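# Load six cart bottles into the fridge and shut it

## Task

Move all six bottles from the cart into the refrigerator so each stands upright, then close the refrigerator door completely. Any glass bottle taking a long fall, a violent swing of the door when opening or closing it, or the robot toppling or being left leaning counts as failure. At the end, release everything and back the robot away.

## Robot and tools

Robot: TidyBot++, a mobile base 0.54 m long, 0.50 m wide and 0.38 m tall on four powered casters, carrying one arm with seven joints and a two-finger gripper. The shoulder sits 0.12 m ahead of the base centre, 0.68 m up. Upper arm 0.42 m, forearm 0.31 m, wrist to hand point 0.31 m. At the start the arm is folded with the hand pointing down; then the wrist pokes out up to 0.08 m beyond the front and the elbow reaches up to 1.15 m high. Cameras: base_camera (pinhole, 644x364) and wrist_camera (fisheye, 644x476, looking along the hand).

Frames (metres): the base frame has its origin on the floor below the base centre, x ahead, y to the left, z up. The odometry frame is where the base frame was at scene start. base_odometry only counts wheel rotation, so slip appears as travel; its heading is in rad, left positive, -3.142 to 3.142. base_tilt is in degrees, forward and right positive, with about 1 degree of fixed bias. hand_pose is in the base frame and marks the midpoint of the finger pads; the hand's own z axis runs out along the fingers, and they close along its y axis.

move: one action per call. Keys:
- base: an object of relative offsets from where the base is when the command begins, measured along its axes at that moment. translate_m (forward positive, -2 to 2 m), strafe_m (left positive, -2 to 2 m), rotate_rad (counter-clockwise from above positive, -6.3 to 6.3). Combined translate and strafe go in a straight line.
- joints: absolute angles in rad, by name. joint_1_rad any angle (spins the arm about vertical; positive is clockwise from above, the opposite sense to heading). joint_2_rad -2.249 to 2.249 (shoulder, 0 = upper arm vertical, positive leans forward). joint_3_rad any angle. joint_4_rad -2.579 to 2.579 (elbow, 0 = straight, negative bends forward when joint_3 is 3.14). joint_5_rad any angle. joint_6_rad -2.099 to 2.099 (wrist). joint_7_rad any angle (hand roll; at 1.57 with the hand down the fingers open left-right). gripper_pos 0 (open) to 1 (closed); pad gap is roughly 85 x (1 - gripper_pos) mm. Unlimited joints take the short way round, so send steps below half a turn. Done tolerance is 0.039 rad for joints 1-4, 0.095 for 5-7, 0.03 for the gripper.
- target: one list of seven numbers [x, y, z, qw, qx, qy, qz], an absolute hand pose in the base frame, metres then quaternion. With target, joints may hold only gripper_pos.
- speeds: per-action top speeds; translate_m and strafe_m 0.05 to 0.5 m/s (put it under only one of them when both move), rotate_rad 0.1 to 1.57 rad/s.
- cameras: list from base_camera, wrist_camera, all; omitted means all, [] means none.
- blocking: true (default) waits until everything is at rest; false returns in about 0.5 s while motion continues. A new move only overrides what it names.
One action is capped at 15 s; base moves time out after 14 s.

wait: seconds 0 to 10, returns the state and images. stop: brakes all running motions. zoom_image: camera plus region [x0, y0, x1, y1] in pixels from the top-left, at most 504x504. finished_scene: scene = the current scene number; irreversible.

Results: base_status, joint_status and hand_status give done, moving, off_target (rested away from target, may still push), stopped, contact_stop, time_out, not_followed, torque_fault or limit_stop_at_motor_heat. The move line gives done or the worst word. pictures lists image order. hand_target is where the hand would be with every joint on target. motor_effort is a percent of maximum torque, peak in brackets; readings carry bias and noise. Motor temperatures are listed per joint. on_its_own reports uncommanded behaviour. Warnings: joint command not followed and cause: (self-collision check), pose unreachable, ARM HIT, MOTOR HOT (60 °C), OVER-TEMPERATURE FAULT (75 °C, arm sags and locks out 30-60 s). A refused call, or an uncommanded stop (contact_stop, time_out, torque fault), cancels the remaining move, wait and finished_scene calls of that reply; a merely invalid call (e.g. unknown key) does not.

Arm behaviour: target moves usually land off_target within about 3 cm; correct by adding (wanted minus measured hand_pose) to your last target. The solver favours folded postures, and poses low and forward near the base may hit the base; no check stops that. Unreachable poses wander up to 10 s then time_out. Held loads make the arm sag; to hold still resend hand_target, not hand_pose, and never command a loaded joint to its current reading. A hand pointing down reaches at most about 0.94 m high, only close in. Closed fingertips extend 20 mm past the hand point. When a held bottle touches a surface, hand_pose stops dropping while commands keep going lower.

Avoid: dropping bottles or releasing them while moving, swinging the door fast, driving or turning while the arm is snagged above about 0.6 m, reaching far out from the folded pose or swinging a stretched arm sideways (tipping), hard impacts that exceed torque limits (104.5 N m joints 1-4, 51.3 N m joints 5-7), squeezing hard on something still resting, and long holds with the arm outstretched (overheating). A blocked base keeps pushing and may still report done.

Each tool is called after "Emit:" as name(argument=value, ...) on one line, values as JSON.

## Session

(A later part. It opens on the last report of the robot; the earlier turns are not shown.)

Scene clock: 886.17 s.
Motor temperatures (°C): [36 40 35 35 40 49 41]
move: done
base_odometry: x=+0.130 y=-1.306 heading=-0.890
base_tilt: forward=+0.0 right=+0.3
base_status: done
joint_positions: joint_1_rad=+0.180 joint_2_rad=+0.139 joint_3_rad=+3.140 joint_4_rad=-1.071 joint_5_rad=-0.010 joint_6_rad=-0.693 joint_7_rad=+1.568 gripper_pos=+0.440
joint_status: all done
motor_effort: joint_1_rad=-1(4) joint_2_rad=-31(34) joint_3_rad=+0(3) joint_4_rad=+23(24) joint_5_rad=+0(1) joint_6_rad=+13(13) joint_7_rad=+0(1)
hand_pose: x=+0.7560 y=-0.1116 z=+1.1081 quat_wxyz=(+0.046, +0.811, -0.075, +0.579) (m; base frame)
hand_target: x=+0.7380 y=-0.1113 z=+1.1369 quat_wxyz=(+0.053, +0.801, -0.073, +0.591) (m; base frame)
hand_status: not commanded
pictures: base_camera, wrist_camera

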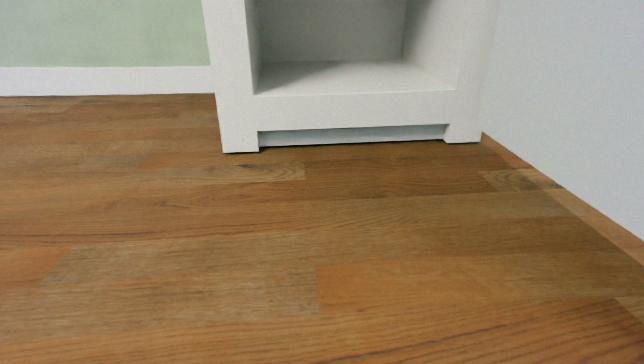

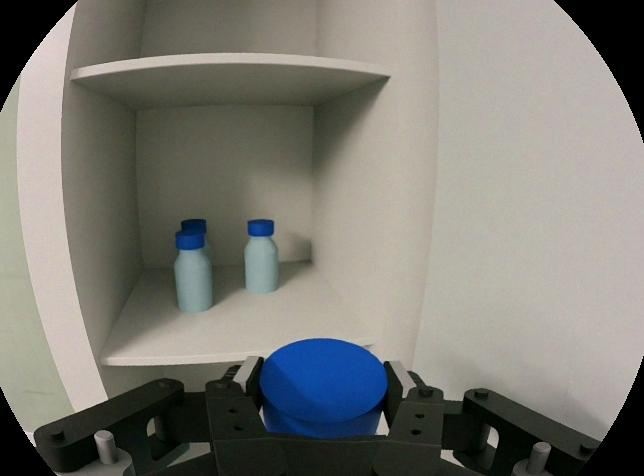

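Emit:
move(base={"translate_m":0.3,"strafe_m":0.004}, speeds={"translate_m":0.12}, cameras=["wrist_camera"])

Emit:
move(base={"translate_m":0.16}, speeds={"translate_m":0.1}, cameras=["wrist_camera"])

Scene clock: 901.67 s.
Motor temperatures (°C): [36 40 35 35 40 49 41]
move: done
base_odometry: x=+0.322 y=-1.537 heading=-0.891
base_tilt: forward=+0.0 right=+0.3
base_status: done
joint_positions: joint_1_rad=+0.180 joint_2_rad=+0.141 joint_3_rad=+3.140 joint_4_rad=-1.071 joint_5_rad=-0.010 joint_6_rad=-0.694 joint_7_rad=+1.568 gripper_pos=+0.440
joint_status: not commanded
motor_effort: joint_1_rad=+0(2) joint_2_rad=-31(35) joint_3_rad=+0(1) joint_4_rad=+24(25) joint_5_rad=+0(1) joint_6_rad=+12(13) joint_7_rad=+1(1)
hand_pose: x=+0.7567 y=-0.1118 z=+1.1068 quat_wxyz=(+0.046, +0.811, -0.075, +0.578) (m; base frame)
hand_target: x=+0.7380 y=-0.1113 z=+1.1369 quat_wxyz=(+0.053, +0.801, -0.073, +0.591) (m; base frame)
hand_status: not commanded
pictures: wrist_camera

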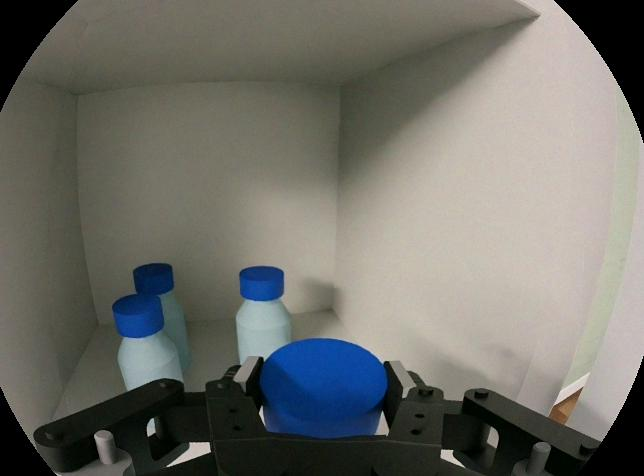

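Scene clock: 903.80 s.
Motor temperatures (°C): [36 40 35 35 40 49 41]
move: done
base_odometry: x=+0.423 y=-1.661 heading=-0.891
base_tilt: forward=+0.0 right=+0.3
base_status: done
joint_positions: joint_1_rad=+0.180 joint_2_rad=+0.140 joint_3_rad=+3.140 joint_4_rad=-1.070 joint_5_rad=-0.010 joint_6_rad=-0.694 joint_7_rad=+1.568 gripper_pos=+0.440
joint_status: not commanded
motor_effort: joint_1_rad=+0(2) joint_2_rad=-31(35) joint_3_rad=+0(1) joint_4_rad=+24(25) joint_5_rad=+0(1) joint_6_rad=+12(13) joint_7_rad=+0(1)
hand_pose: x=+0.7564 y=-0.1118 z=+1.1070 quat_wxyz=(+0.046, +0.811, -0.075, +0.578) (m; base frame)
hand_target: x=+0.7380 y=-0.1113 z=+1.1369 quat_wxyz=(+0.053, +0.801, -0.073, +0.591) (m; base frame)
hand_status: not commanded
pictures: wrist_camera

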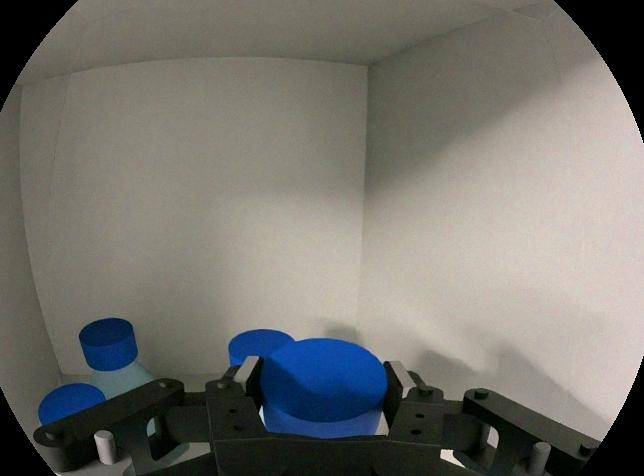

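Emit:
move(base={"translate_m":0.025}, speeds={"translate_m":0.08}, cameras=["wrist_camera"])

Scene clock: 928.97 s.
Motor temperatures (°C): [36 40 35 35 40 49 41]
move: done
base_odometry: x=+0.438 y=-1.681 heading=-0.891
base_tilt: forward=+0.0 right=+0.3
base_status: done
joint_positions: joint_1_rad=+0.180 joint_2_rad=+0.141 joint_3_rad=+3.140 joint_4_rad=-1.070 joint_5_rad=-0.010 joint_6_rad=-0.695 joint_7_rad=+1.568 gripper_pos=+0.440
joint_status: not commanded
motor_effort: joint_1_rad=+0(1) joint_2_rad=-31(35) joint_3_rad=+0(1) joint_4_rad=+24(25) joint_5_rad=+0(1) joint_6_rad=+12(13) joint_7_rad=+0(1)
hand_pose: x=+0.7565 y=-0.1118 z=+1.1066 quat_wxyz=(+0.046, +0.812, -0.075, +0.577) (m; base frame)
hand_target: x=+0.7380 y=-0.1113 z=+1.1369 quat_wxyz=(+0.053, +0.801, -0.073, +0.591) (m; base frame)
hand_status: not commanded
pictures: wrist_camera

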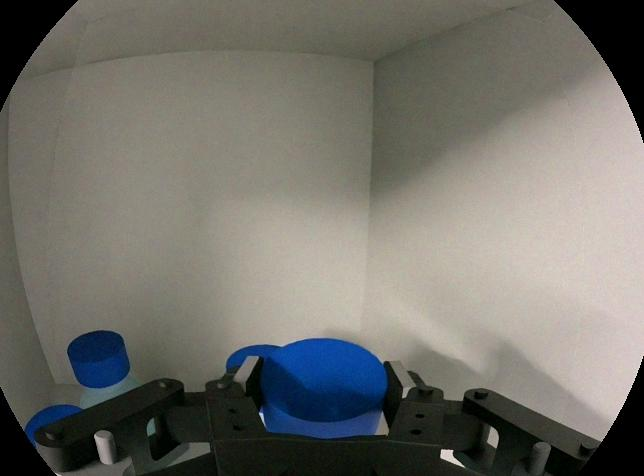

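Emit:
move(base={"translate_m":0.012}, speeds={"translate_m":0.08}, cameras=[])

Emit:
move(joints={"joint_4_rad":-1.114,"joint_6_rad":-0.67}, cameras=[])

Emit:
move(joints={"joint_4_rad":-1.154,"joint_6_rad":-0.63}, cameras=["wrist_camera"])

Scene clock: 940.67 s.
Motor temperatures (°C): [36 40 35 35 40 49 41]
move: done
base_odometry: x=+0.446 y=-1.690 heading=-0.891
base_tilt: forward=+0.0 right=+0.3
base_status: done
joint_positions: joint_1_rad=+0.180 joint_2_rad=+0.143 joint_3_rad=+3.140 joint_4_rad=-1.070 joint_5_rad=-0.010 joint_6_rad=-0.695 joint_7_rad=+1.568 gripper_pos=+0.440
joint_status: not commanded
motor_effort: joint_1_rad=+0(1) joint_2_rad=-32(36) joint_3_rad=+0(1) joint_4_rad=+24(25) joint_5_rad=+0(1) joint_6_rad=+12(13) joint_7_rad=-1(2)
hand_pose: x=+0.7573 y=-0.1119 z=+1.1055 quat_wxyz=(+0.046, +0.812, -0.075, +0.577) (m; base frame)
hand_target: x=+0.7380 y=-0.1113 z=+1.1369 quat_wxyz=(+0.053, +0.801, -0.073, +0.591) (m; base frame)
hand_status: not commanded
pictures: none
No camera images: "cameras" was empty.

Scene clock: 941.47 s.
Motor temperatures (°C): [36 40 35 35 40 49 41]
move: done
base_odometry: x=+0.446 y=-1.690 heading=-0.891
base_tilt: forward=+0.0 right=+0.3
base_status: not commanded
joint_positions: joint_1_rad=+0.180 joint_2_rad=+0.143 joint_3_rad=+3.140 joint_4_rad=-1.115 joint_5_rad=-0.010 joint_6_rad=-0.695 joint_7_rad=+1.568 gripper_pos=+0.440
joint_status: all done
motor_effort: joint_1_rad=-1(1) joint_2_rad=-32(33) joint_3_rad=+0(0) joint_4_rad=+23(26) joint_5_rad=+1(1) joint_6_rad=+12(13) joint_7_rad=+0(1)
hand_pose: x=+0.7570 y=-0.1119 z=+1.0794 quat_wxyz=(+0.044, +0.825, -0.076, +0.558) (m; base frame)
hand_target: x=+0.7443 y=-0.1124 z=+1.1106 quat_wxyz=(+0.052, +0.807, -0.073, +0.583) (m; base frame)
hand_status: not commanded
pictures: none
No camera images: "cameras" was empty.

Scene clock: 942.17 s.
Motor temperatures (°C): [36 40 35 35 40 49 41]
move: done
base_odometry: x=+0.446 y=-1.690 heading=-0.891
base_tilt: forward=+0.0 right=+0.3
base_status: not commanded
joint_positions: joint_1_rad=+0.180 joint_2_rad=+0.143 joint_3_rad=+3.140 joint_4_rad=-1.151 joint_5_rad=-0.010 joint_6_rad=-0.692 joint_7_rad=+1.568 gripper_pos=+0.440
joint_status: all done
motor_effort: joint_1_rad=+0(1) joint_2_rad=-32(33) joint_3_rad=+0(1) joint_4_rad=+24(25) joint_5_rad=+1(1) joint_6_rad=+12(13) joint_7_rad=+0(1)
hand_pose: x=+0.7563 y=-0.1118 z=+1.0585 quat_wxyz=(+0.043, +0.834, -0.077, +0.544) (m; base frame)
hand_target: x=+0.7483 y=-0.1132 z=+1.0987 quat_wxyz=(+0.052, +0.807, -0.073, +0.583) (m; base frame)
hand_status: not commanded
pictures: wrist_camera

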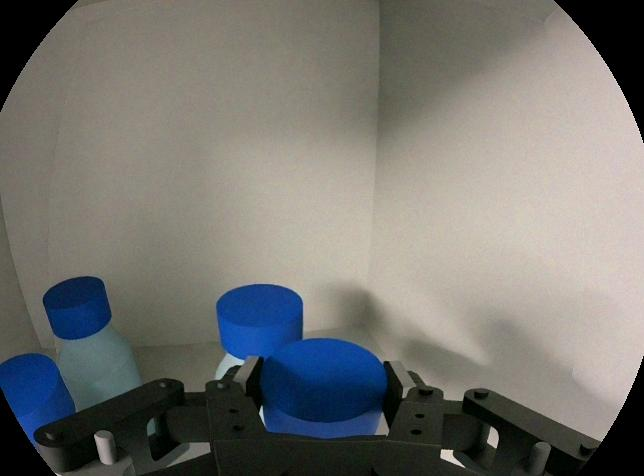

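Emit:
move(joints={"joint_4_rad":-1.169,"joint_6_rad":-0.61}, cameras=[])

Emit:
move(joints={"joint_4_rad":-1.184,"joint_6_rad":-0.595}, cameras=[])

Emit:
move(joints={"joint_4_rad":-1.199,"joint_6_rad":-0.58}, cameras=["wrist_camera"])

Scene clock: 948.23 s.
Motor temperatures (°C): [36 40 35 35 40 49 41]
move: done
base_odometry: x=+0.446 y=-1.690 heading=-0.891
base_tilt: forward=+0.0 right=+0.3
base_status: not commanded
joint_positions: joint_1_rad=+0.180 joint_2_rad=+0.143 joint_3_rad=+3.140 joint_4_rad=-1.163 joint_5_rad=-0.010 joint_6_rad=-0.687 joint_7_rad=+1.568 gripper_pos=+0.440
joint_status: all done
motor_effort: joint_1_rad=+0(1) joint_2_rad=-31(33) joint_3_rad=+0(1) joint_4_rad=+24(25) joint_5_rad=+0(1) joint_6_rad=+11(12) joint_7_rad=+0(1)
hand_pose: x=+0.7565 y=-0.1118 z=+1.0530 quat_wxyz=(+0.043, +0.836, -0.078, +0.542) (m; base frame)
hand_target: x=+0.7502 y=-0.1135 z=+1.0957 quat_wxyz=(+0.053, +0.806, -0.073, +0.585) (m; base frame)
hand_status: not commanded
pictures: none
No camera images: "cameras" was empty.

Scene clock: 948.77 s.
Motor temperatures (°C): [36 40 35 35 40 49 41]
move: done
base_odometry: x=+0.446 y=-1.690 heading=-0.891
base_tilt: forward=+0.0 right=+0.3
base_status: not commanded
joint_positions: joint_1_rad=+0.180 joint_2_rad=+0.143 joint_3_rad=+3.140 joint_4_rad=-1.173 joint_5_rad=-0.010 joint_6_rad=-0.677 joint_7_rad=+1.568 gripper_pos=+0.440
joint_status: all done
motor_effort: joint_1_rad=-1(1) joint_2_rad=-30(31) joint_3_rad=+0(1) joint_4_rad=+23(24) joint_5_rad=+0(1) joint_6_rad=+11(12) joint_7_rad=+0(2)
hand_pose: x=+0.7573 y=-0.1120 z=+1.0499 quat_wxyz=(+0.043, +0.836, -0.078, +0.542) (m; base frame)
hand_target: x=+0.7515 y=-0.1137 z=+1.0911 quat_wxyz=(+0.053, +0.806, -0.073, +0.585) (m; base frame)
hand_status: not commanded
pictures: none
No camera images: "cameras" was empty.

Scene clock: 949.30 s.
Motor temperatures (°C): [36 40 35 35 40 49 41]
move: done
base_odometry: x=+0.446 y=-1.690 heading=-0.891
base_tilt: forward=+0.0 right=+0.3
base_status: not commanded
joint_positions: joint_1_rad=+0.180 joint_2_rad=+0.141 joint_3_rad=+3.140 joint_4_rad=-1.182 joint_5_rad=-0.010 joint_6_rad=-0.663 joint_7_rad=+1.568 gripper_pos=+0.440
joint_status: all done
motor_effort: joint_1_rad=+0(1) joint_2_rad=-29(30) joint_3_rad=+0(0) joint_4_rad=+22(23) joint_5_rad=+0(0) joint_6_rad=+10(11) joint_7_rad=+0(1)
hand_pose: x=+0.7579 y=-0.1121 z=+1.0498 quat_wxyz=(+0.043, +0.834, -0.077, +0.544) (m; base frame)
hand_target: x=+0.7527 y=-0.1140 z=+1.0866 quat_wxyz=(+0.053, +0.806, -0.073, +0.585) (m; base frame)
hand_status: not commanded
pictures: wrist_camera

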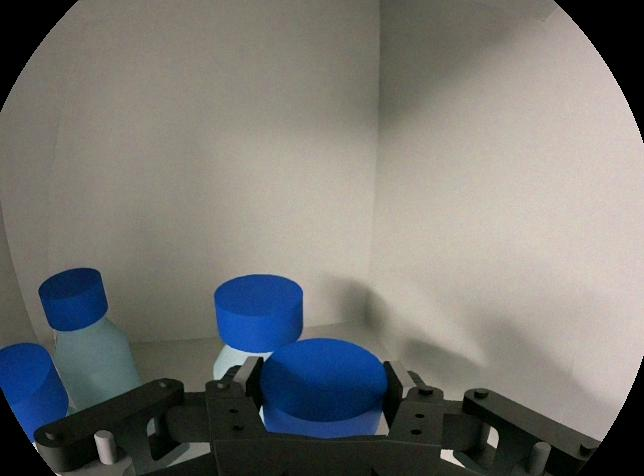

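Emit:
move(joints={"joint_4_rad":-1.209,"joint_6_rad":-0.57}, cameras=["wrist_camera"])

Scene clock: 952.40 s.
Motor temperatures (°C): [36 41 35 35 40 49 41]
move: done
base_odometry: x=+0.446 y=-1.690 heading=-0.891
base_tilt: forward=+0.0 right=+0.3
base_status: not commanded
joint_positions: joint_1_rad=+0.180 joint_2_rad=+0.139 joint_3_rad=+3.140 joint_4_rad=-1.189 joint_5_rad=-0.010 joint_6_rad=-0.652 joint_7_rad=+1.568 gripper_pos=+0.440
joint_status: all done
motor_effort: joint_1_rad=+0(1) joint_2_rad=-29(29) joint_3_rad=+0(1) joint_4_rad=+22(23) joint_5_rad=+0(1) joint_6_rad=+10(11) joint_7_rad=+0(1)
hand_pose: x=+0.7582 y=-0.1122 z=+1.0499 quat_wxyz=(+0.043, +0.833, -0.077, +0.547) (m; base frame)
hand_target: x=+0.7535 y=-0.1141 z=+1.0836 quat_wxyz=(+0.053, +0.806, -0.073, +0.585) (m; base frame)
hand_status: not commanded
pictures: wrist_camera

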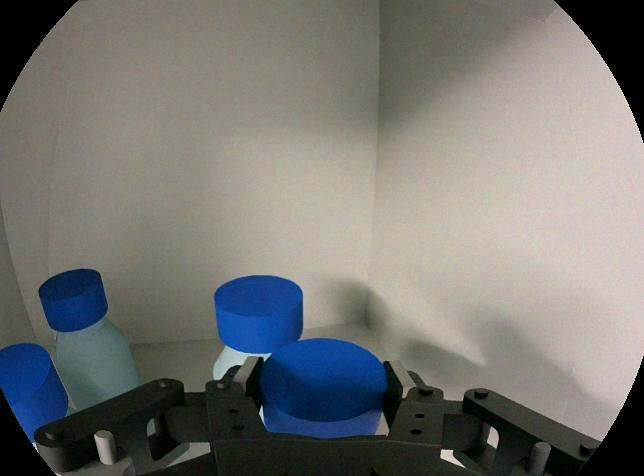

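Emit:
move(joints={"gripper_pos":0.42}, cameras=[])

Emit:
move(joints={"gripper_pos":0.36}, cameras=[])

Emit:
move(joints={"gripper_pos":0.25}, cameras=["wrist_camera"])

Emit:
move(base={"translate_m":-0.079,"strafe_m":0.014}, speeds={"translate_m":0.08}, cameras=["wrist_camera"])

Scene clock: 956.83 s.
Motor temperatures (°C): [36 41 35 35 40 49 41]
move: done
base_odometry: x=+0.446 y=-1.690 heading=-0.891
base_tilt: forward=+0.0 right=+0.3
base_status: not commanded
joint_positions: joint_1_rad=+0.180 joint_2_rad=+0.139 joint_3_rad=+3.140 joint_4_rad=-1.190 joint_5_rad=-0.010 joint_6_rad=-0.652 joint_7_rad=+1.568 gripper_pos=+0.418
joint_status: all done
motor_effort: joint_1_rad=-1(1) joint_2_rad=-29(29) joint_3_rad=+0(0) joint_4_rad=+22(22) joint_5_rad=+0(0) joint_6_rad=+10(11) joint_7_rad=+0(1)
hand_pose: x=+0.7582 y=-0.1122 z=+1.0498 quat_wxyz=(+0.043, +0.833, -0.077, +0.547) (m; base frame)
hand_target: x=+0.7535 y=-0.1141 z=+1.0836 quat_wxyz=(+0.053, +0.806, -0.073, +0.585) (m; base frame)
hand_status: not commanded
pictures: none
No camera images: "cameras" was empty.

Scene clock: 957.47 s.
Motor temperatures (°C): [36 41 35 35 40 49 41]
move: done
base_odometry: x=+0.446 y=-1.690 heading=-0.891
base_tilt: forward=+0.0 right=+0.3
base_status: not commanded
joint_positions: joint_1_rad=+0.180 joint_2_rad=+0.132 joint_3_rad=+3.140 joint_4_rad=-1.190 joint_5_rad=-0.010 joint_6_rad=-0.644 joint_7_rad=+1.568 gripper_pos=+0.360
joint_status: all done
motor_effort: joint_1_rad=-1(1) joint_2_rad=-27(30) joint_3_rad=+0(1) joint_4_rad=+20(22) joint_5_rad=+0(0) joint_6_rad=+9(10) joint_7_rad=+1(1)
hand_pose: x=+0.7568 y=-0.1119 z=+1.0564 quat_wxyz=(+0.044, +0.829, -0.077, +0.553) (m; base frame)
hand_target: x=+0.7535 y=-0.1141 z=+1.0836 quat_wxyz=(+0.053, +0.806, -0.073, +0.585) (m; base frame)
hand_status: not commanded
pictures: none
No camera images: "cameras" was empty.

Scene clock: 958.00 s.
Motor temperatures (°C): [36 41 35 35 40 49 41]
move: done
base_odometry: x=+0.446 y=-1.690 heading=-0.891
base_tilt: forward=+0.0 right=+0.3
base_status: not commanded
joint_positions: joint_1_rad=+0.180 joint_2_rad=+0.132 joint_3_rad=+3.140 joint_4_rad=-1.190 joint_5_rad=-0.010 joint_6_rad=-0.644 joint_7_rad=+1.568 gripper_pos=+0.250
joint_status: all done
motor_effort: joint_1_rad=+0(1) joint_2_rad=-27(27) joint_3_rad=+0(0) joint_4_rad=+20(21) joint_5_rad=+0(0) joint_6_rad=+8(9) joint_7_rad=+1(1)
hand_pose: x=+0.7568 y=-0.1119 z=+1.0564 quat_wxyz=(+0.044, +0.829, -0.077, +0.553) (m; base frame)
hand_target: x=+0.7535 y=-0.1141 z=+1.0836 quat_wxyz=(+0.053, +0.806, -0.073, +0.585) (m; base frame)
hand_status: not commanded
pictures: wrist_camera

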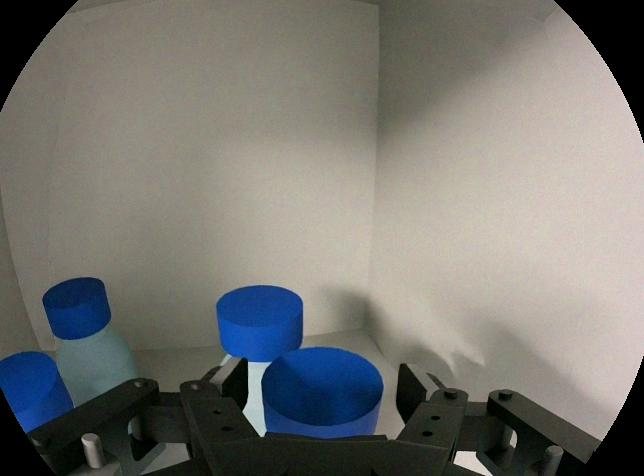

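Scene clock: 959.50 s.
Motor temperatures (°C): [36 41 35 35 40 49 41]
move: done
base_odometry: x=+0.407 y=-1.619 heading=-0.891
base_tilt: forward=+0.0 right=+0.3
base_status: done
joint_positions: joint_1_rad=+0.180 joint_2_rad=+0.122 joint_3_rad=+3.140 joint_4_rad=-1.190 joint_5_rad=-0.010 joint_6_rad=-0.643 joint_7_rad=+1.568 gripper_pos=+0.250
joint_status: not commanded
motor_effort: joint_1_rad=-1(1) joint_2_rad=-26(33) joint_3_rad=+0(1) joint_4_rad=+20(22) joint_5_rad=+0(1) joint_6_rad=+9(10) joint_7_rad=+0(1)
hand_pose: x=+0.7531 y=-0.1113 z=+1.0630 quat_wxyz=(+0.044, +0.826, -0.077, +0.557) (m; base frame)
hand_target: x=+0.7535 y=-0.1141 z=+1.0836 quat_wxyz=(+0.053, +0.806, -0.073, +0.585) (m; base frame)
hand_status: not commanded
pictures: wrist_camera

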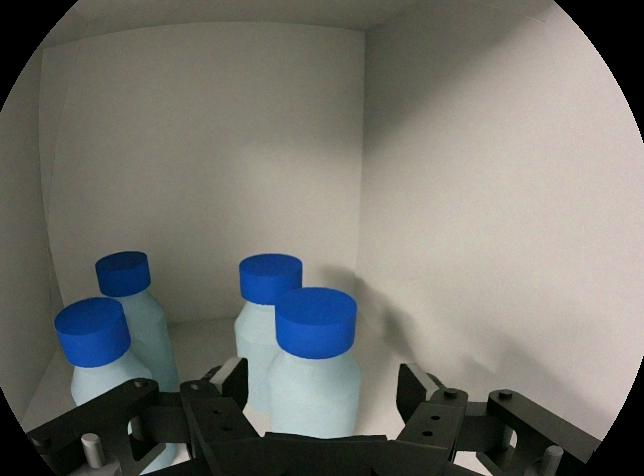

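Emit:
move(base={"translate_m":-0.16}, speeds={"translate_m":0.15}, cameras=["wrist_camera"])

Emit:
move(base={"translate_m":-0.74}, speeds={"translate_m":0.35}, joints={"joint_1_rad":0}, cameras=["wrist_camera"])

Emit:
move(base={"rotate_rad":-1.409}, speeds={"rotate_rad":0.7})

Scene clock: 966.83 s.
Motor temperatures (°C): [36 40 35 35 40 49 41]
move: done
base_odometry: x=+0.307 y=-1.495 heading=-0.891
base_tilt: forward=+0.0 right=+0.3
base_status: done
joint_positions: joint_1_rad=+0.180 joint_2_rad=+0.114 joint_3_rad=+3.140 joint_4_rad=-1.190 joint_5_rad=-0.010 joint_6_rad=-0.642 joint_7_rad=+1.568 gripper_pos=+0.250
joint_status: not commanded
motor_effort: joint_1_rad=-1(1) joint_2_rad=-26(31) joint_3_rad=+0(1) joint_4_rad=+20(21) joint_5_rad=+0(1) joint_6_rad=+9(10) joint_7_rad=+0(2)
hand_pose: x=+0.7501 y=-0.1107 z=+1.0686 quat_wxyz=(+0.045, +0.823, -0.076, +0.561) (m; base frame)
hand_target: x=+0.7535 y=-0.1141 z=+1.0836 quat_wxyz=(+0.053, +0.806, -0.073, +0.585) (m; base frame)
hand_status: not commanded
pictures: wrist_camera

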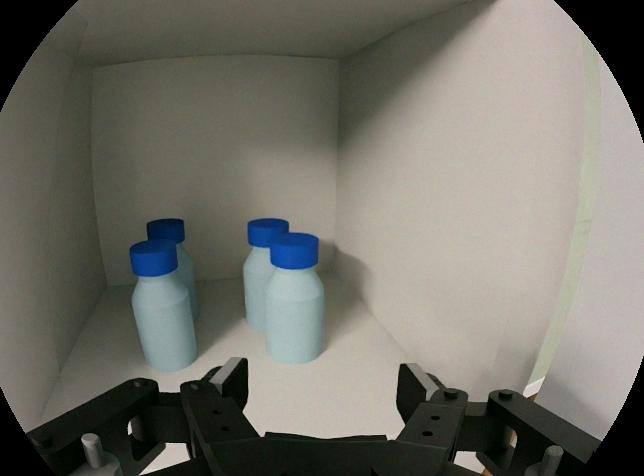

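Scene clock: 969.87 s.
Motor temperatures (°C): [36 40 35 35 40 49 41]
move: done
base_odometry: x=-0.158 y=-0.919 heading=-0.891
base_tilt: forward=+0.0 right=+0.3
base_status: done
joint_positions: joint_1_rad=+0.004 joint_2_rad=+0.113 joint_3_rad=+3.140 joint_4_rad=-1.190 joint_5_rad=-0.010 joint_6_rad=-0.641 joint_7_rad=+1.568 gripper_pos=+0.250
joint_status: all done
motor_effort: joint_1_rad=+0(3) joint_2_rad=-26(31) joint_3_rad=+0(2) joint_4_rad=+20(21) joint_5_rad=+0(1) joint_6_rad=+9(9) joint_7_rad=-1(1)
hand_pose: x=+0.7593 y=+0.0014 z=+1.0698 quat_wxyz=(-0.005, +0.826, -0.004, +0.564) (m; base frame)
hand_target: x=+0.7637 y=+0.0013 z=+1.0836 quat_wxyz=(+0.000, +0.809, +0.000, +0.588) (m; base frame)
hand_status: not commanded
pictures: wrist_camera

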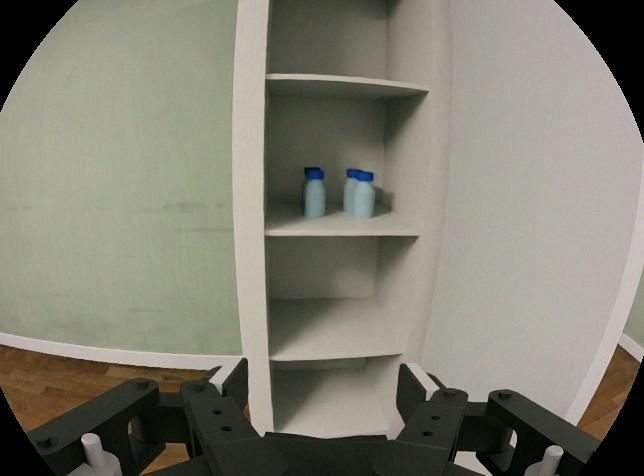

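Scene clock: 972.67 s.
Motor temperatures (°C): [36 40 35 35 40 49 41]
move: done
base_odometry: x=-0.158 y=-0.919 heading=-2.300
base_tilt: forward=+0.0 right=+0.3
base_status: done
joint_positions: joint_1_rad=+0.004 joint_2_rad=+0.113 joint_3_rad=+3.140 joint_4_rad=-1.190 joint_5_rad=-0.010 joint_6_rad=-0.641 joint_7_rad=+1.568 gripper_pos=+0.250
joint_status: not commanded
motor_effort: joint_1_rad=-1(4) joint_2_rad=-26(27) joint_3_rad=+0(3) joint_4_rad=+20(21) joint_5_rad=+0(1) joint_6_rad=+9(10) joint_7_rad=-1(1)
hand_pose: x=+0.7593 y=+0.0013 z=+1.0698 quat_wxyz=(-0.005, +0.826, -0.004, +0.564) (m; base frame)
hand_target: x=+0.7637 y=+0.0013 z=+1.0836 quat_wxyz=(+0.000, +0.809, +0.000, +0.588) (m; base frame)
hand_status: not commanded
pictures: base_camera, wrist_camera

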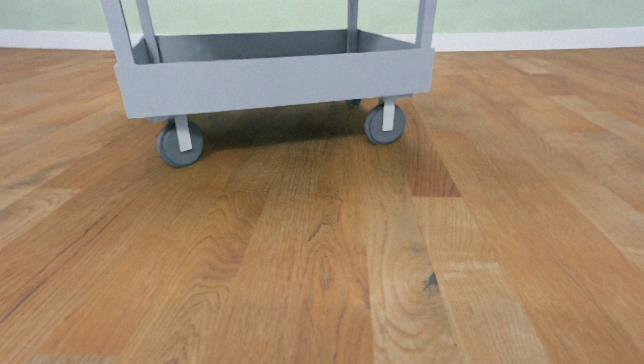

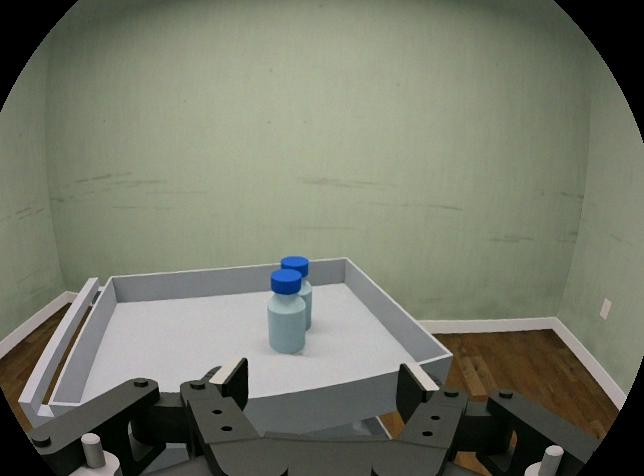

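Emit:
move(base={"translate_m":0.125,"strafe_m":0.053}, speeds={"translate_m":0.25}, joints={"joint_1_rad":0,"gripper_pos":0.3}, cameras=[])

Emit:
move(joints={"joint_2_rad":0.221,"joint_4_rad":-1.49,"joint_6_rad":-0.21}, cameras=["wrist_camera"])

Scene clock: 987.93 s.
Motor temperatures (°C): [36 40 35 35 40 49 41]
move: done
base_odometry: x=-0.202 y=-1.048 heading=-2.301
base_tilt: forward=+0.0 right=+0.3
base_status: done
joint_positions: joint_1_rad=+0.003 joint_2_rad=+0.119 joint_3_rad=+3.140 joint_4_rad=-1.190 joint_5_rad=-0.010 joint_6_rad=-0.641 joint_7_rad=+1.568 gripper_pos=+0.300
joint_status: all done
motor_effort: joint_1_rad=-1(2) joint_2_rad=-26(30) joint_3_rad=+0(1) joint_4_rad=+20(22) joint_5_rad=+0(1) joint_6_rad=+9(10) joint_7_rad=-1(1)
hand_pose: x=+0.7618 y=+0.0018 z=+1.0659 quat_wxyz=(-0.005, +0.828, -0.004, +0.561) (m; base frame)
hand_target: x=+0.7637 y=+0.0013 z=+1.0836 quat_wxyz=(+0.000, +0.809, +0.000, +0.588) (m; base frame)
hand_status: not commanded
pictures: none
No camera images: "cameras" was empty.

Scene clock: 989.60 s.
Motor temperatures (°C): [36 40 35 35 40 49 41]
move: done
base_odometry: x=-0.202 y=-1.048 heading=-2.301
base_tilt: forward=+0.0 right=+0.3
base_status: not commanded
joint_positions: joint_1_rad=+0.003 joint_2_rad=+0.233 joint_3_rad=+3.140 joint_4_rad=-1.471 joint_5_rad=-0.010 joint_6_rad=-0.289 joint_7_rad=+1.568 gripper_pos=+0.300
joint_status: all done
motor_effort: joint_1_rad=+0(1) joint_2_rad=-31(35) joint_3_rad=+0(1) joint_4_rad=+20(23) joint_5_rad=+0(1) joint_6_rad=+9(11) joint_7_rad=+0(1)
hand_pose: x=+0.8117 y=+0.0007 z=+0.9217 quat_wxyz=(-0.004, +0.840, -0.005, +0.543) (m; base frame)
hand_target: x=+0.8149 y=+0.0013 z=+0.9416 quat_wxyz=(+0.000, +0.819, +0.000, +0.573) (m; base frame)
hand_status: not commanded
pictures: wrist_camera

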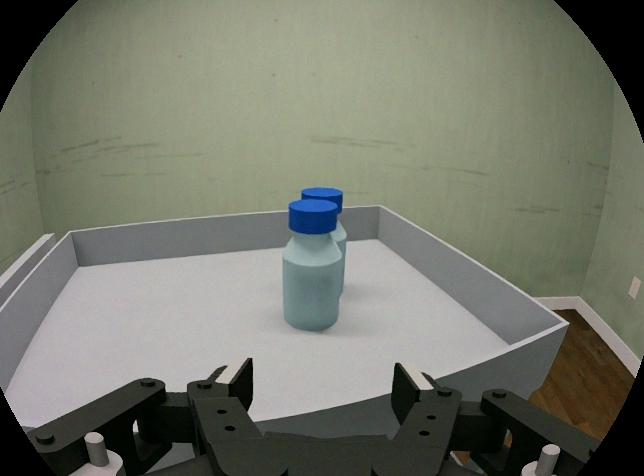

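Emit:
move(base={"translate_m":0.16,"strafe_m":0.006}, speeds={"translate_m":0.15}, cameras=["wrist_camera"])

Scene clock: 995.43 s.
Motor temperatures (°C): [36 40 35 35 40 49 41]
move: done
base_odometry: x=-0.304 y=-1.171 heading=-2.300
base_tilt: forward=+0.0 right=+0.3
base_status: done
joint_positions: joint_1_rad=+0.003 joint_2_rad=+0.234 joint_3_rad=+3.140 joint_4_rad=-1.471 joint_5_rad=-0.010 joint_6_rad=-0.284 joint_7_rad=+1.568 gripper_pos=+0.300
joint_status: not commanded
motor_effort: joint_1_rad=-1(3) joint_2_rad=-31(34) joint_3_rad=+0(2) joint_4_rad=+21(22) joint_5_rad=+0(0) joint_6_rad=+9(10) joint_7_rad=+0(1)
hand_pose: x=+0.8125 y=+0.0007 z=+0.9224 quat_wxyz=(-0.004, +0.839, -0.005, +0.545) (m; base frame)
hand_target: x=+0.8149 y=+0.0013 z=+0.9416 quat_wxyz=(+0.000, +0.819, +0.000, +0.573) (m; base frame)
hand_status: not commanded
pictures: wrist_camera

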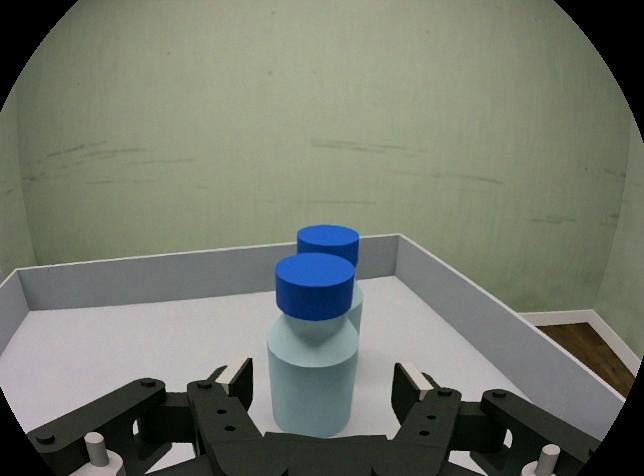

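Emit:
move(base={"translate_m":0.095,"strafe_m":0.003}, speeds={"translate_m":0.1}, joints={"gripper_pos":0.34}, cameras=["wrist_camera"])

Emit:
zoom_image(camera="wrist_camera", region=[200, 290, 480, 476])

Scene clock: 1000.43 s.
Motor temperatures (°C): [36 40 35 35 40 49 41]
move: done
base_odometry: x=-0.365 y=-1.244 heading=-2.300
base_tilt: forward=+0.0 right=+0.3
base_status: done
joint_positions: joint_1_rad=+0.002 joint_2_rad=+0.233 joint_3_rad=+3.140 joint_4_rad=-1.471 joint_5_rad=-0.010 joint_6_rad=-0.283 joint_7_rad=+1.568 gripper_pos=+0.340
joint_status: all done
motor_effort: joint_1_rad=+0(2) joint_2_rad=-31(35) joint_3_rad=+0(2) joint_4_rad=+21(22) joint_5_rad=+0(1) joint_6_rad=+8(9) joint_7_rad=+1(1)
hand_pose: x=+0.8124 y=+0.0016 z=+0.9233 quat_wxyz=(-0.004, +0.838, -0.005, +0.545) (m; base frame)
hand_target: x=+0.8149 y=+0.0013 z=+0.9416 quat_wxyz=(+0.000, +0.819, +0.000, +0.573) (m; base frame)
hand_status: not commanded
pictures: wrist_camera

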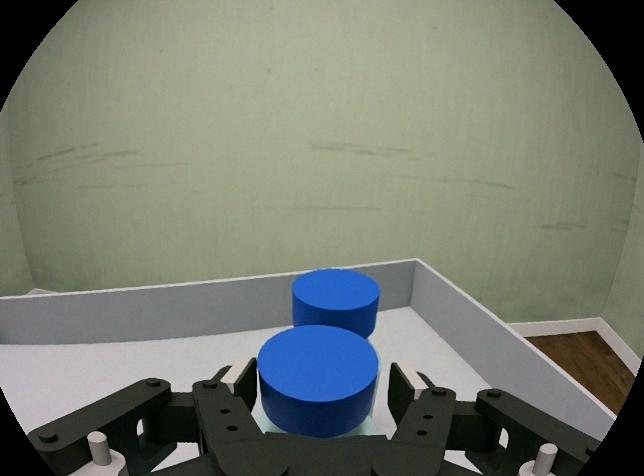

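Scaled by 1.800.

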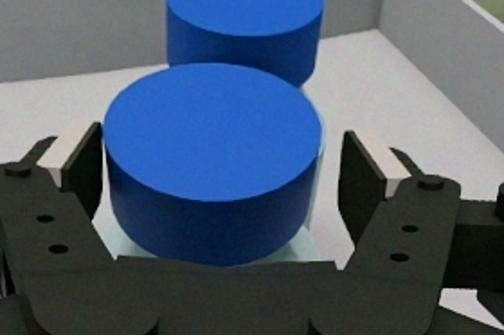

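Emit:
move(base={"translate_m":0.012,"strafe_m":0.003}, speeds={"translate_m":0.08}, cameras=["wrist_camera"])

Emit:
zoom_image(camera="wrist_camera", region=[200, 290, 480, 476])

Scene clock: 1004.40 s.
Motor temperatures (°C): [36 40 35 35 40 49 41]
move: done
base_odometry: x=-0.371 y=-1.255 heading=-2.300
base_tilt: forward=+0.0 right=+0.2
base_status: done
joint_positions: joint_1_rad=+0.002 joint_2_rad=+0.236 joint_3_rad=+3.140 joint_4_rad=-1.471 joint_5_rad=-0.010 joint_6_rad=-0.282 joint_7_rad=+1.568 gripper_pos=+0.340
joint_status: not commanded
motor_effort: joint_1_rad=-1(2) joint_2_rad=-31(35) joint_3_rad=+0(1) joint_4_rad=+21(22) joint_5_rad=+0(0) joint_6_rad=+9(9) joint_7_rad=+0(1)
hand_pose: x=+0.8131 y=+0.0017 z=+0.9217 quat_wxyz=(-0.004, +0.839, -0.005, +0.545) (m; base frame)
hand_target: x=+0.8149 y=+0.0013 z=+0.9416 quat_wxyz=(+0.000, +0.819, +0.000, +0.573) (m; base frame)
hand_status: not commanded
pictures: wrist_camera

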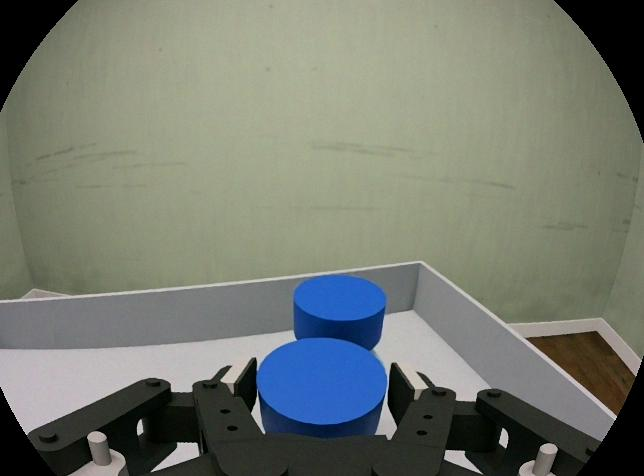

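Scaled by 1.800.

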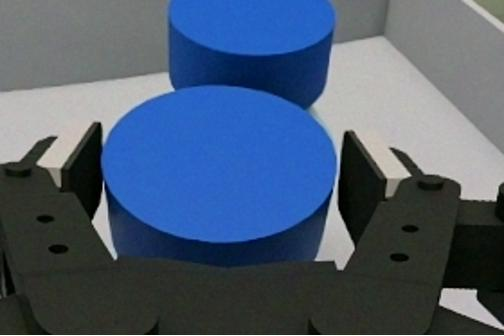

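Good; close and lift.

Emit:
move(joints={"gripper_pos":0.7}, cameras=[])

Emit:
move(joints={"joint_2_rad":0.19,"joint_4_rad":-1.41,"joint_6_rad":-0.31}, cameras=["wrist_camera"])

Scene clock: 1008.47 s.
Motor temperatures (°C): [36 40 35 35 40 49 41]
move: off_target
base_odometry: x=-0.371 y=-1.255 heading=-2.300
base_tilt: forward=+0.0 right=+0.3
base_status: not commanded
joint_positions: joint_1_rad=+0.002 joint_2_rad=+0.235 joint_3_rad=+3.140 joint_4_rad=-1.472 joint_5_rad=-0.010 joint_6_rad=-0.282 joint_7_rad=+1.568 gripper_pos=+0.438
joint_status: gripper_pos off_target (ended at +0.438, target +0.700)
motor_effort: joint_1_rad=+0(1) joint_2_rad=-31(32) joint_3_rad=+0(2) joint_4_rad=+21(22) joint_5_rad=+0(0) joint_6_rad=+10(10) joint_7_rad=+0(1)
hand_pose: x=+0.8130 y=+0.0017 z=+0.9221 quat_wxyz=(-0.004, +0.838, -0.005, +0.545) (m; base frame)
hand_target: x=+0.8149 y=+0.0013 z=+0.9416 quat_wxyz=(+0.000, +0.819, +0.000, +0.573) (m; base frame)
hand_status: not commanded
pictures: none
No camera images: "cameras" was empty.

Scene clock: 1009.33 s.
Motor temperatures (°C): [36 40 35 35 40 49 41]
move: off_target
base_odometry: x=-0.371 y=-1.255 heading=-2.300
base_tilt: forward=+0.0 right=+0.3
base_status: not commanded
joint_positions: joint_1_rad=+0.002 joint_2_rad=+0.235 joint_3_rad=+3.140 joint_4_rad=-1.445 joint_5_rad=-0.010 joint_6_rad=-0.316 joint_7_rad=+1.568 gripper_pos=+0.438
joint_status: joint_2_rad off_target (ended at +0.235, target +0.190); the others done
motor_effort: joint_1_rad=-1(1) joint_2_rad=-37(38) joint_3_rad=+0(0) joint_4_rad=+26(26) joint_5_rad=+0(0) joint_6_rad=+13(13) joint_7_rad=+1(1)
hand_pose: x=+0.8131 y=+0.0018 z=+0.9283 quat_wxyz=(-0.005, +0.840, -0.005, +0.542) (m; base frame)
hand_target: x=+0.8062 y=+0.0013 z=+0.9823 quat_wxyz=(+0.000, +0.816, +0.000, +0.578) (m; base frame)
hand_status: not commanded
pictures: wrist_camera

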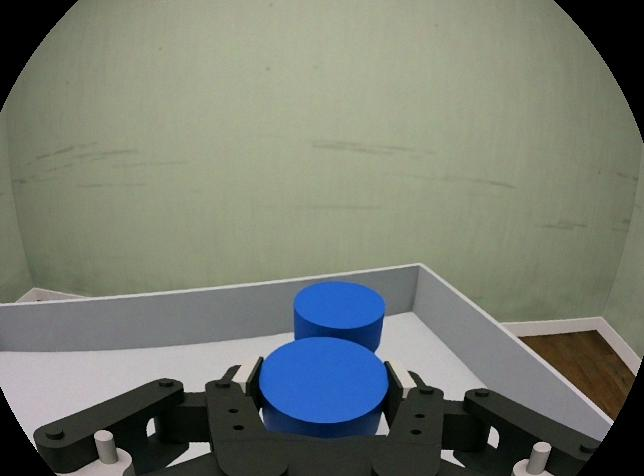

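Emit:
move(joints={"joint_2_rad":0.165,"joint_4_rad":-1.34,"joint_6_rad":-0.4}, cameras=["wrist_camera"])

Emit:
move(joints={"joint_2_rad":0.14,"joint_4_rad":-1.2,"joint_6_rad":-0.56}, cameras=["wrist_camera"])

Emit:
move(joints={"joint_2_rad":0.115,"joint_4_rad":-1.06,"joint_6_rad":-0.69}, cameras=["wrist_camera"])

Scene clock: 1013.50 s.
Motor temperatures (°C): [36 40 35 35 40 49 41]
move: off_target
base_odometry: x=-0.371 y=-1.255 heading=-2.300
base_tilt: forward=+0.0 right=+0.3
base_status: not commanded
joint_positions: joint_1_rad=+0.002 joint_2_rad=+0.218 joint_3_rad=+3.140 joint_4_rad=-1.375 joint_5_rad=-0.010 joint_6_rad=-0.377 joint_7_rad=+1.568 gripper_pos=+0.438
joint_status: joint_2_rad off_target (ended at +0.218, target +0.165); the others done
motor_effort: joint_1_rad=+0(1) joint_2_rad=-37(40) joint_3_rad=+0(1) joint_4_rad=+26(27) joint_5_rad=+0(1) joint_6_rad=+12(15) joint_7_rad=+1(1)
hand_pose: x=+0.8110 y=+0.0019 z=+0.9649 quat_wxyz=(-0.005, +0.833, -0.004, +0.553) (m; base frame)
hand_target: x=+0.7959 y=+0.0013 z=+1.0154 quat_wxyz=(+0.000, +0.815, +0.000, +0.580) (m; base frame)
hand_status: not commanded
pictures: wrist_camera

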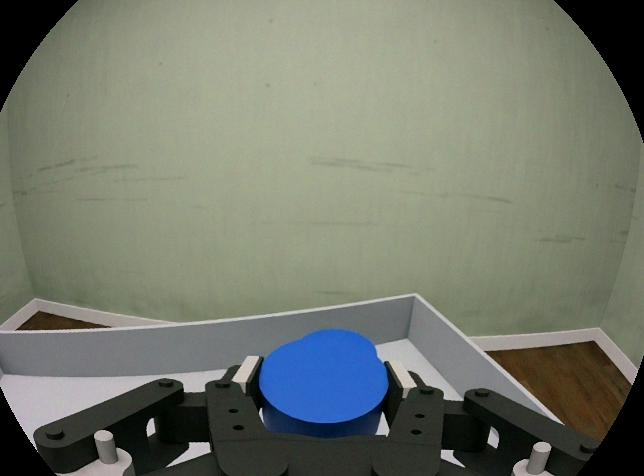

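Scene clock: 1014.90 s.
Motor temperatures (°C): [36 40 35 35 40 49 41]
move: off_target
base_odometry: x=-0.371 y=-1.255 heading=-2.300
base_tilt: forward=+0.0 right=+0.3
base_status: not commanded
joint_positions: joint_1_rad=+0.002 joint_2_rad=+0.190 joint_3_rad=+3.140 joint_4_rad=-1.232 joint_5_rad=-0.010 joint_6_rad=-0.531 joint_7_rad=+1.568 gripper_pos=+0.438
joint_status: joint_2_rad off_target (ended at +0.190, target +0.140); the others done
motor_effort: joint_1_rad=-1(1) joint_2_rad=-35(39) joint_3_rad=+0(1) joint_4_rad=+25(28) joint_5_rad=+0(0) joint_6_rad=+13(15) joint_7_rad=+1(1)
hand_pose: x=+0.7980 y=+0.0024 z=+1.0256 quat_wxyz=(-0.005, +0.829, -0.004, +0.560) (m; base frame)
hand_target: x=+0.7783 y=+0.0013 z=+1.0697 quat_wxyz=(+0.000, +0.813, +0.000, +0.582) (m; base frame)
hand_status: not commanded
pictures: wrist_camera

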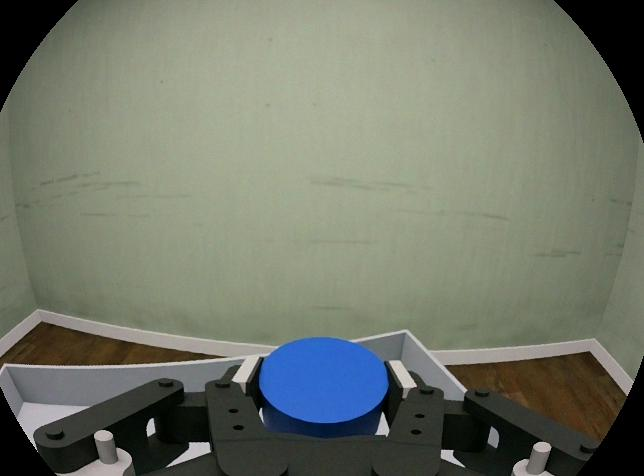

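Scene clock: 1016.30 s.
Motor temperatures (°C): [36 40 35 35 40 49 41]
move: off_target
base_odometry: x=-0.371 y=-1.255 heading=-2.300
base_tilt: forward=+0.0 right=+0.2
base_status: not commanded
joint_positions: joint_1_rad=+0.002 joint_2_rad=+0.162 joint_3_rad=+3.140 joint_4_rad=-1.092 joint_5_rad=-0.010 joint_6_rad=-0.662 joint_7_rad=+1.568 gripper_pos=+0.438
joint_status: joint_2_rad off_target (ended at +0.162, target +0.115); the others done
motor_effort: joint_1_rad=+0(1) joint_2_rad=-34(38) joint_3_rad=+0(1) joint_4_rad=+25(27) joint_5_rad=+0(0) joint_6_rad=+13(14) joint_7_rad=+0(1)
hand_pose: x=+0.7784 y=+0.0027 z=+1.0898 quat_wxyz=(-0.005, +0.818, -0.003, +0.575) (m; base frame)
hand_target: x=+0.7553 y=+0.0013 z=+1.1307 quat_wxyz=(+0.000, +0.803, +0.000, +0.596) (m; base frame)
hand_status: not commanded
pictures: wrist_camera

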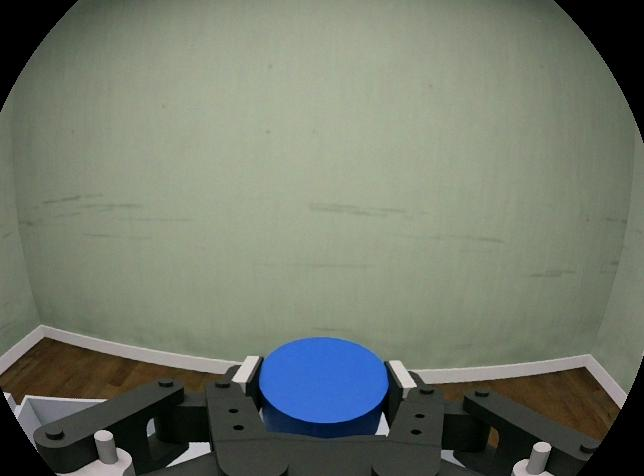

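Emit:
move(base={"translate_m":-0.6}, speeds={"translate_m":0.25}, joints={"joint_2_rad":0.106,"joint_4_rad":-1.044,"joint_6_rad":-0.72}, cameras=["wrist_camera"])

Emit:
move(base={"rotate_rad":1.409}, speeds={"rotate_rad":0.5}, cameras=["wrist_camera"])

Scene clock: 1024.73 s.
Motor temperatures (°C): [36 40 35 35 40 49 41]
move: done
base_odometry: x=+0.029 y=-0.808 heading=-2.300
base_tilt: forward=+0.0 right=+0.3
base_status: done
joint_positions: joint_1_rad=+0.002 joint_2_rad=+0.143 joint_3_rad=+3.140 joint_4_rad=-1.076 joint_5_rad=-0.010 joint_6_rad=-0.699 joint_7_rad=+1.568 gripper_pos=+0.438
joint_status: all done
motor_effort: joint_1_rad=+0(2) joint_2_rad=-33(40) joint_3_rad=+0(2) joint_4_rad=+25(27) joint_5_rad=+0(1) joint_6_rad=+13(14) joint_7_rad=+1(1)
hand_pose: x=+0.7669 y=+0.0030 z=+1.1006 quat_wxyz=(-0.006, +0.819, -0.003, +0.574) (m; base frame)
hand_target: x=+0.7479 y=+0.0013 z=+1.1369 quat_wxyz=(+0.000, +0.805, +0.000, +0.594) (m; base frame)
hand_status: not commanded
pictures: wrist_camera

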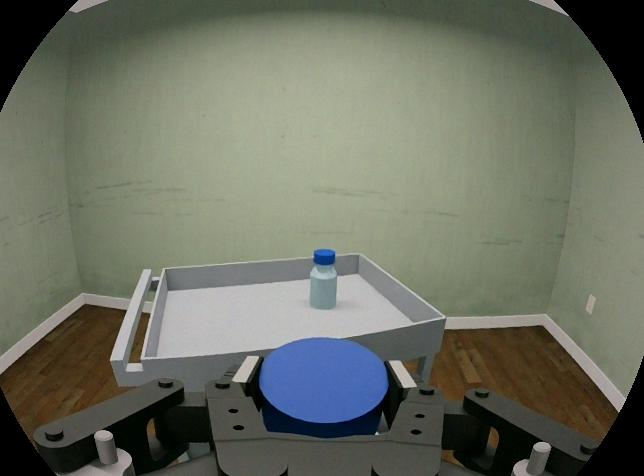

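Scene clock: 1028.40 s.
Motor temperatures (°C): [36 40 35 35 40 49 41]
move: done
base_odometry: x=+0.029 y=-0.808 heading=-0.892
base_tilt: forward=+0.0 right=+0.2
base_status: done
joint_positions: joint_1_rad=-0.003 joint_2_rad=+0.143 joint_3_rad=+3.140 joint_4_rad=-1.076 joint_5_rad=-0.010 joint_6_rad=-0.699 joint_7_rad=+1.568 gripper_pos=+0.438
joint_status: not commanded
motor_effort: joint_1_rad=+0(5) joint_2_rad=-32(34) joint_3_rad=+0(4) joint_4_rad=+24(25) joint_5_rad=+0(2) joint_6_rad=+13(14) joint_7_rad=-1(2)
hand_pose: x=+0.7669 y=+0.0058 z=+1.1006 quat_wxyz=(-0.007, +0.819, -0.001, +0.574) (m; base frame)
hand_target: x=+0.7479 y=+0.0013 z=+1.1369 quat_wxyz=(+0.000, +0.805, +0.000, +0.594) (m; base frame)
hand_status: not commanded
pictures: wrist_camera

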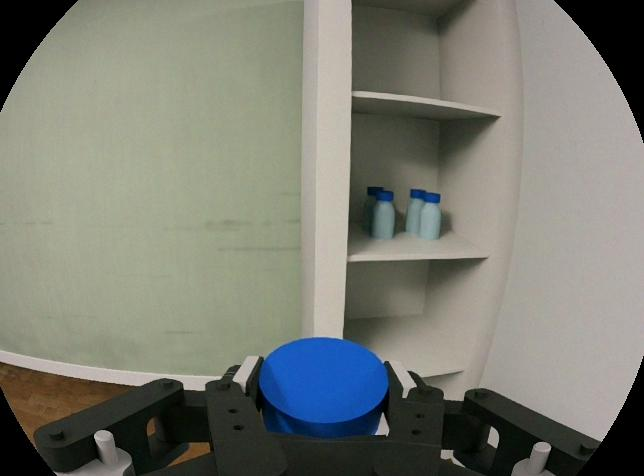

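Emit:
move(base={"translate_m":0.449,"strafe_m":-0.204}, speeds={"translate_m":0.25}, cameras=["wrist_camera"])

Scene clock: 1037.90 s.
Motor temperatures (°C): [36 41 35 35 40 49 41]
move: done
base_odometry: x=+0.152 y=-1.286 heading=-0.891
base_tilt: forward=+0.0 right=+0.3
base_status: done
joint_positions: joint_1_rad=-0.002 joint_2_rad=+0.146 joint_3_rad=+3.140 joint_4_rad=-1.076 joint_5_rad=-0.010 joint_6_rad=-0.699 joint_7_rad=+1.568 gripper_pos=+0.438
joint_status: not commanded
motor_effort: joint_1_rad=+0(2) joint_2_rad=-33(36) joint_3_rad=+0(1) joint_4_rad=+25(26) joint_5_rad=+0(1) joint_6_rad=+13(14) joint_7_rad=+0(1)
hand_pose: x=+0.7679 y=+0.0056 z=+1.0987 quat_wxyz=(-0.007, +0.820, -0.001, +0.573) (m; base frame)
hand_target: x=+0.7479 y=+0.0013 z=+1.1369 quat_wxyz=(+0.000, +0.805, +0.000, +0.594) (m; base frame)
hand_status: not commanded
pictures: wrist_camera

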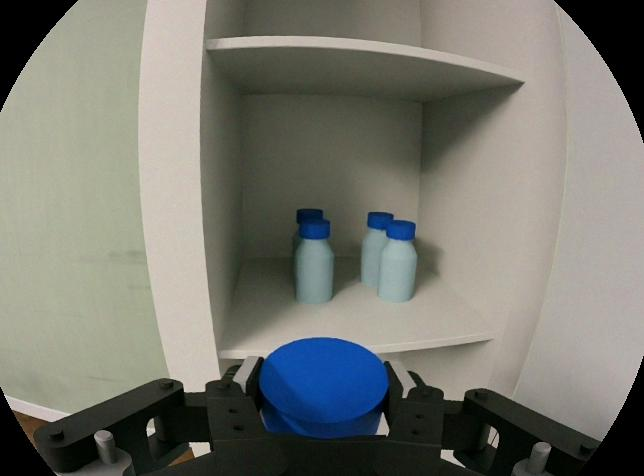

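Emit:
move(base={"translate_m":0.3,"strafe_m":0.005}, speeds={"translate_m":0.12}, cameras=["wrist_camera"])

Scene clock: 1045.77 s.
Motor temperatures (°C): [36 41 35 35 40 49 41]
move: done
base_odometry: x=+0.345 y=-1.516 heading=-0.891
base_tilt: forward=+0.0 right=+0.3
base_status: done
joint_positions: joint_1_rad=-0.002 joint_2_rad=+0.148 joint_3_rad=+3.140 joint_4_rad=-1.076 joint_5_rad=-0.010 joint_6_rad=-0.701 joint_7_rad=+1.568 gripper_pos=+0.438
joint_status: not commanded
motor_effort: joint_1_rad=+0(1) joint_2_rad=-33(36) joint_3_rad=+0(1) joint_4_rad=+25(26) joint_5_rad=+0(1) joint_6_rad=+13(14) joint_7_rad=+1(2)
hand_pose: x=+0.7687 y=+0.0056 z=+1.0971 quat_wxyz=(-0.007, +0.820, -0.001, +0.572) (m; base frame)
hand_target: x=+0.7479 y=+0.0013 z=+1.1369 quat_wxyz=(+0.000, +0.805, +0.000, +0.594) (m; base frame)
hand_status: not commanded
pictures: wrist_camera

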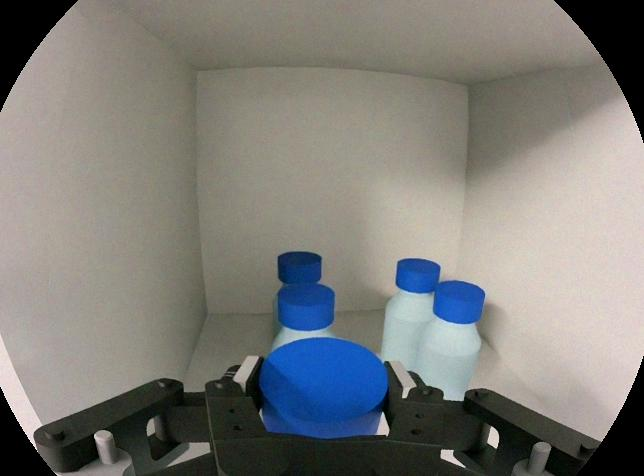

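Emit:
move(base={"translate_m":0.09,"strafe_m":0.008}, speeds={"translate_m":0.08}, cameras=["wrist_camera"])

Scene clock: 1052.03 s.
Motor temperatures (°C): [36 41 35 35 40 49 41]
move: done
base_odometry: x=+0.408 y=-1.581 heading=-0.891
base_tilt: forward=+0.0 right=+0.3
base_status: done
joint_positions: joint_1_rad=-0.002 joint_2_rad=+0.148 joint_3_rad=+3.140 joint_4_rad=-1.076 joint_5_rad=-0.010 joint_6_rad=-0.701 joint_7_rad=+1.568 gripper_pos=+0.438
joint_status: not commanded
motor_effort: joint_1_rad=+0(1) joint_2_rad=-33(36) joint_3_rad=+0(1) joint_4_rad=+25(26) joint_5_rad=+0(1) joint_6_rad=+13(14) joint_7_rad=+0(1)
hand_pose: x=+0.7684 y=+0.0056 z=+1.0973 quat_wxyz=(-0.007, +0.820, -0.001, +0.572) (m; base frame)
hand_target: x=+0.7479 y=+0.0013 z=+1.1369 quat_wxyz=(+0.000, +0.805, +0.000, +0.594) (m; base frame)
hand_status: not commanded
pictures: wrist_camera

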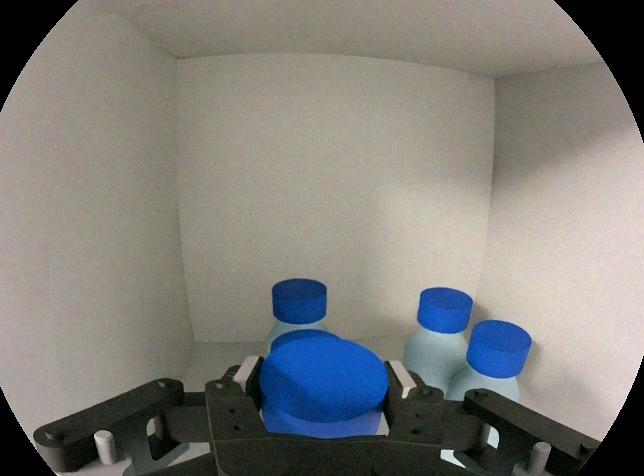

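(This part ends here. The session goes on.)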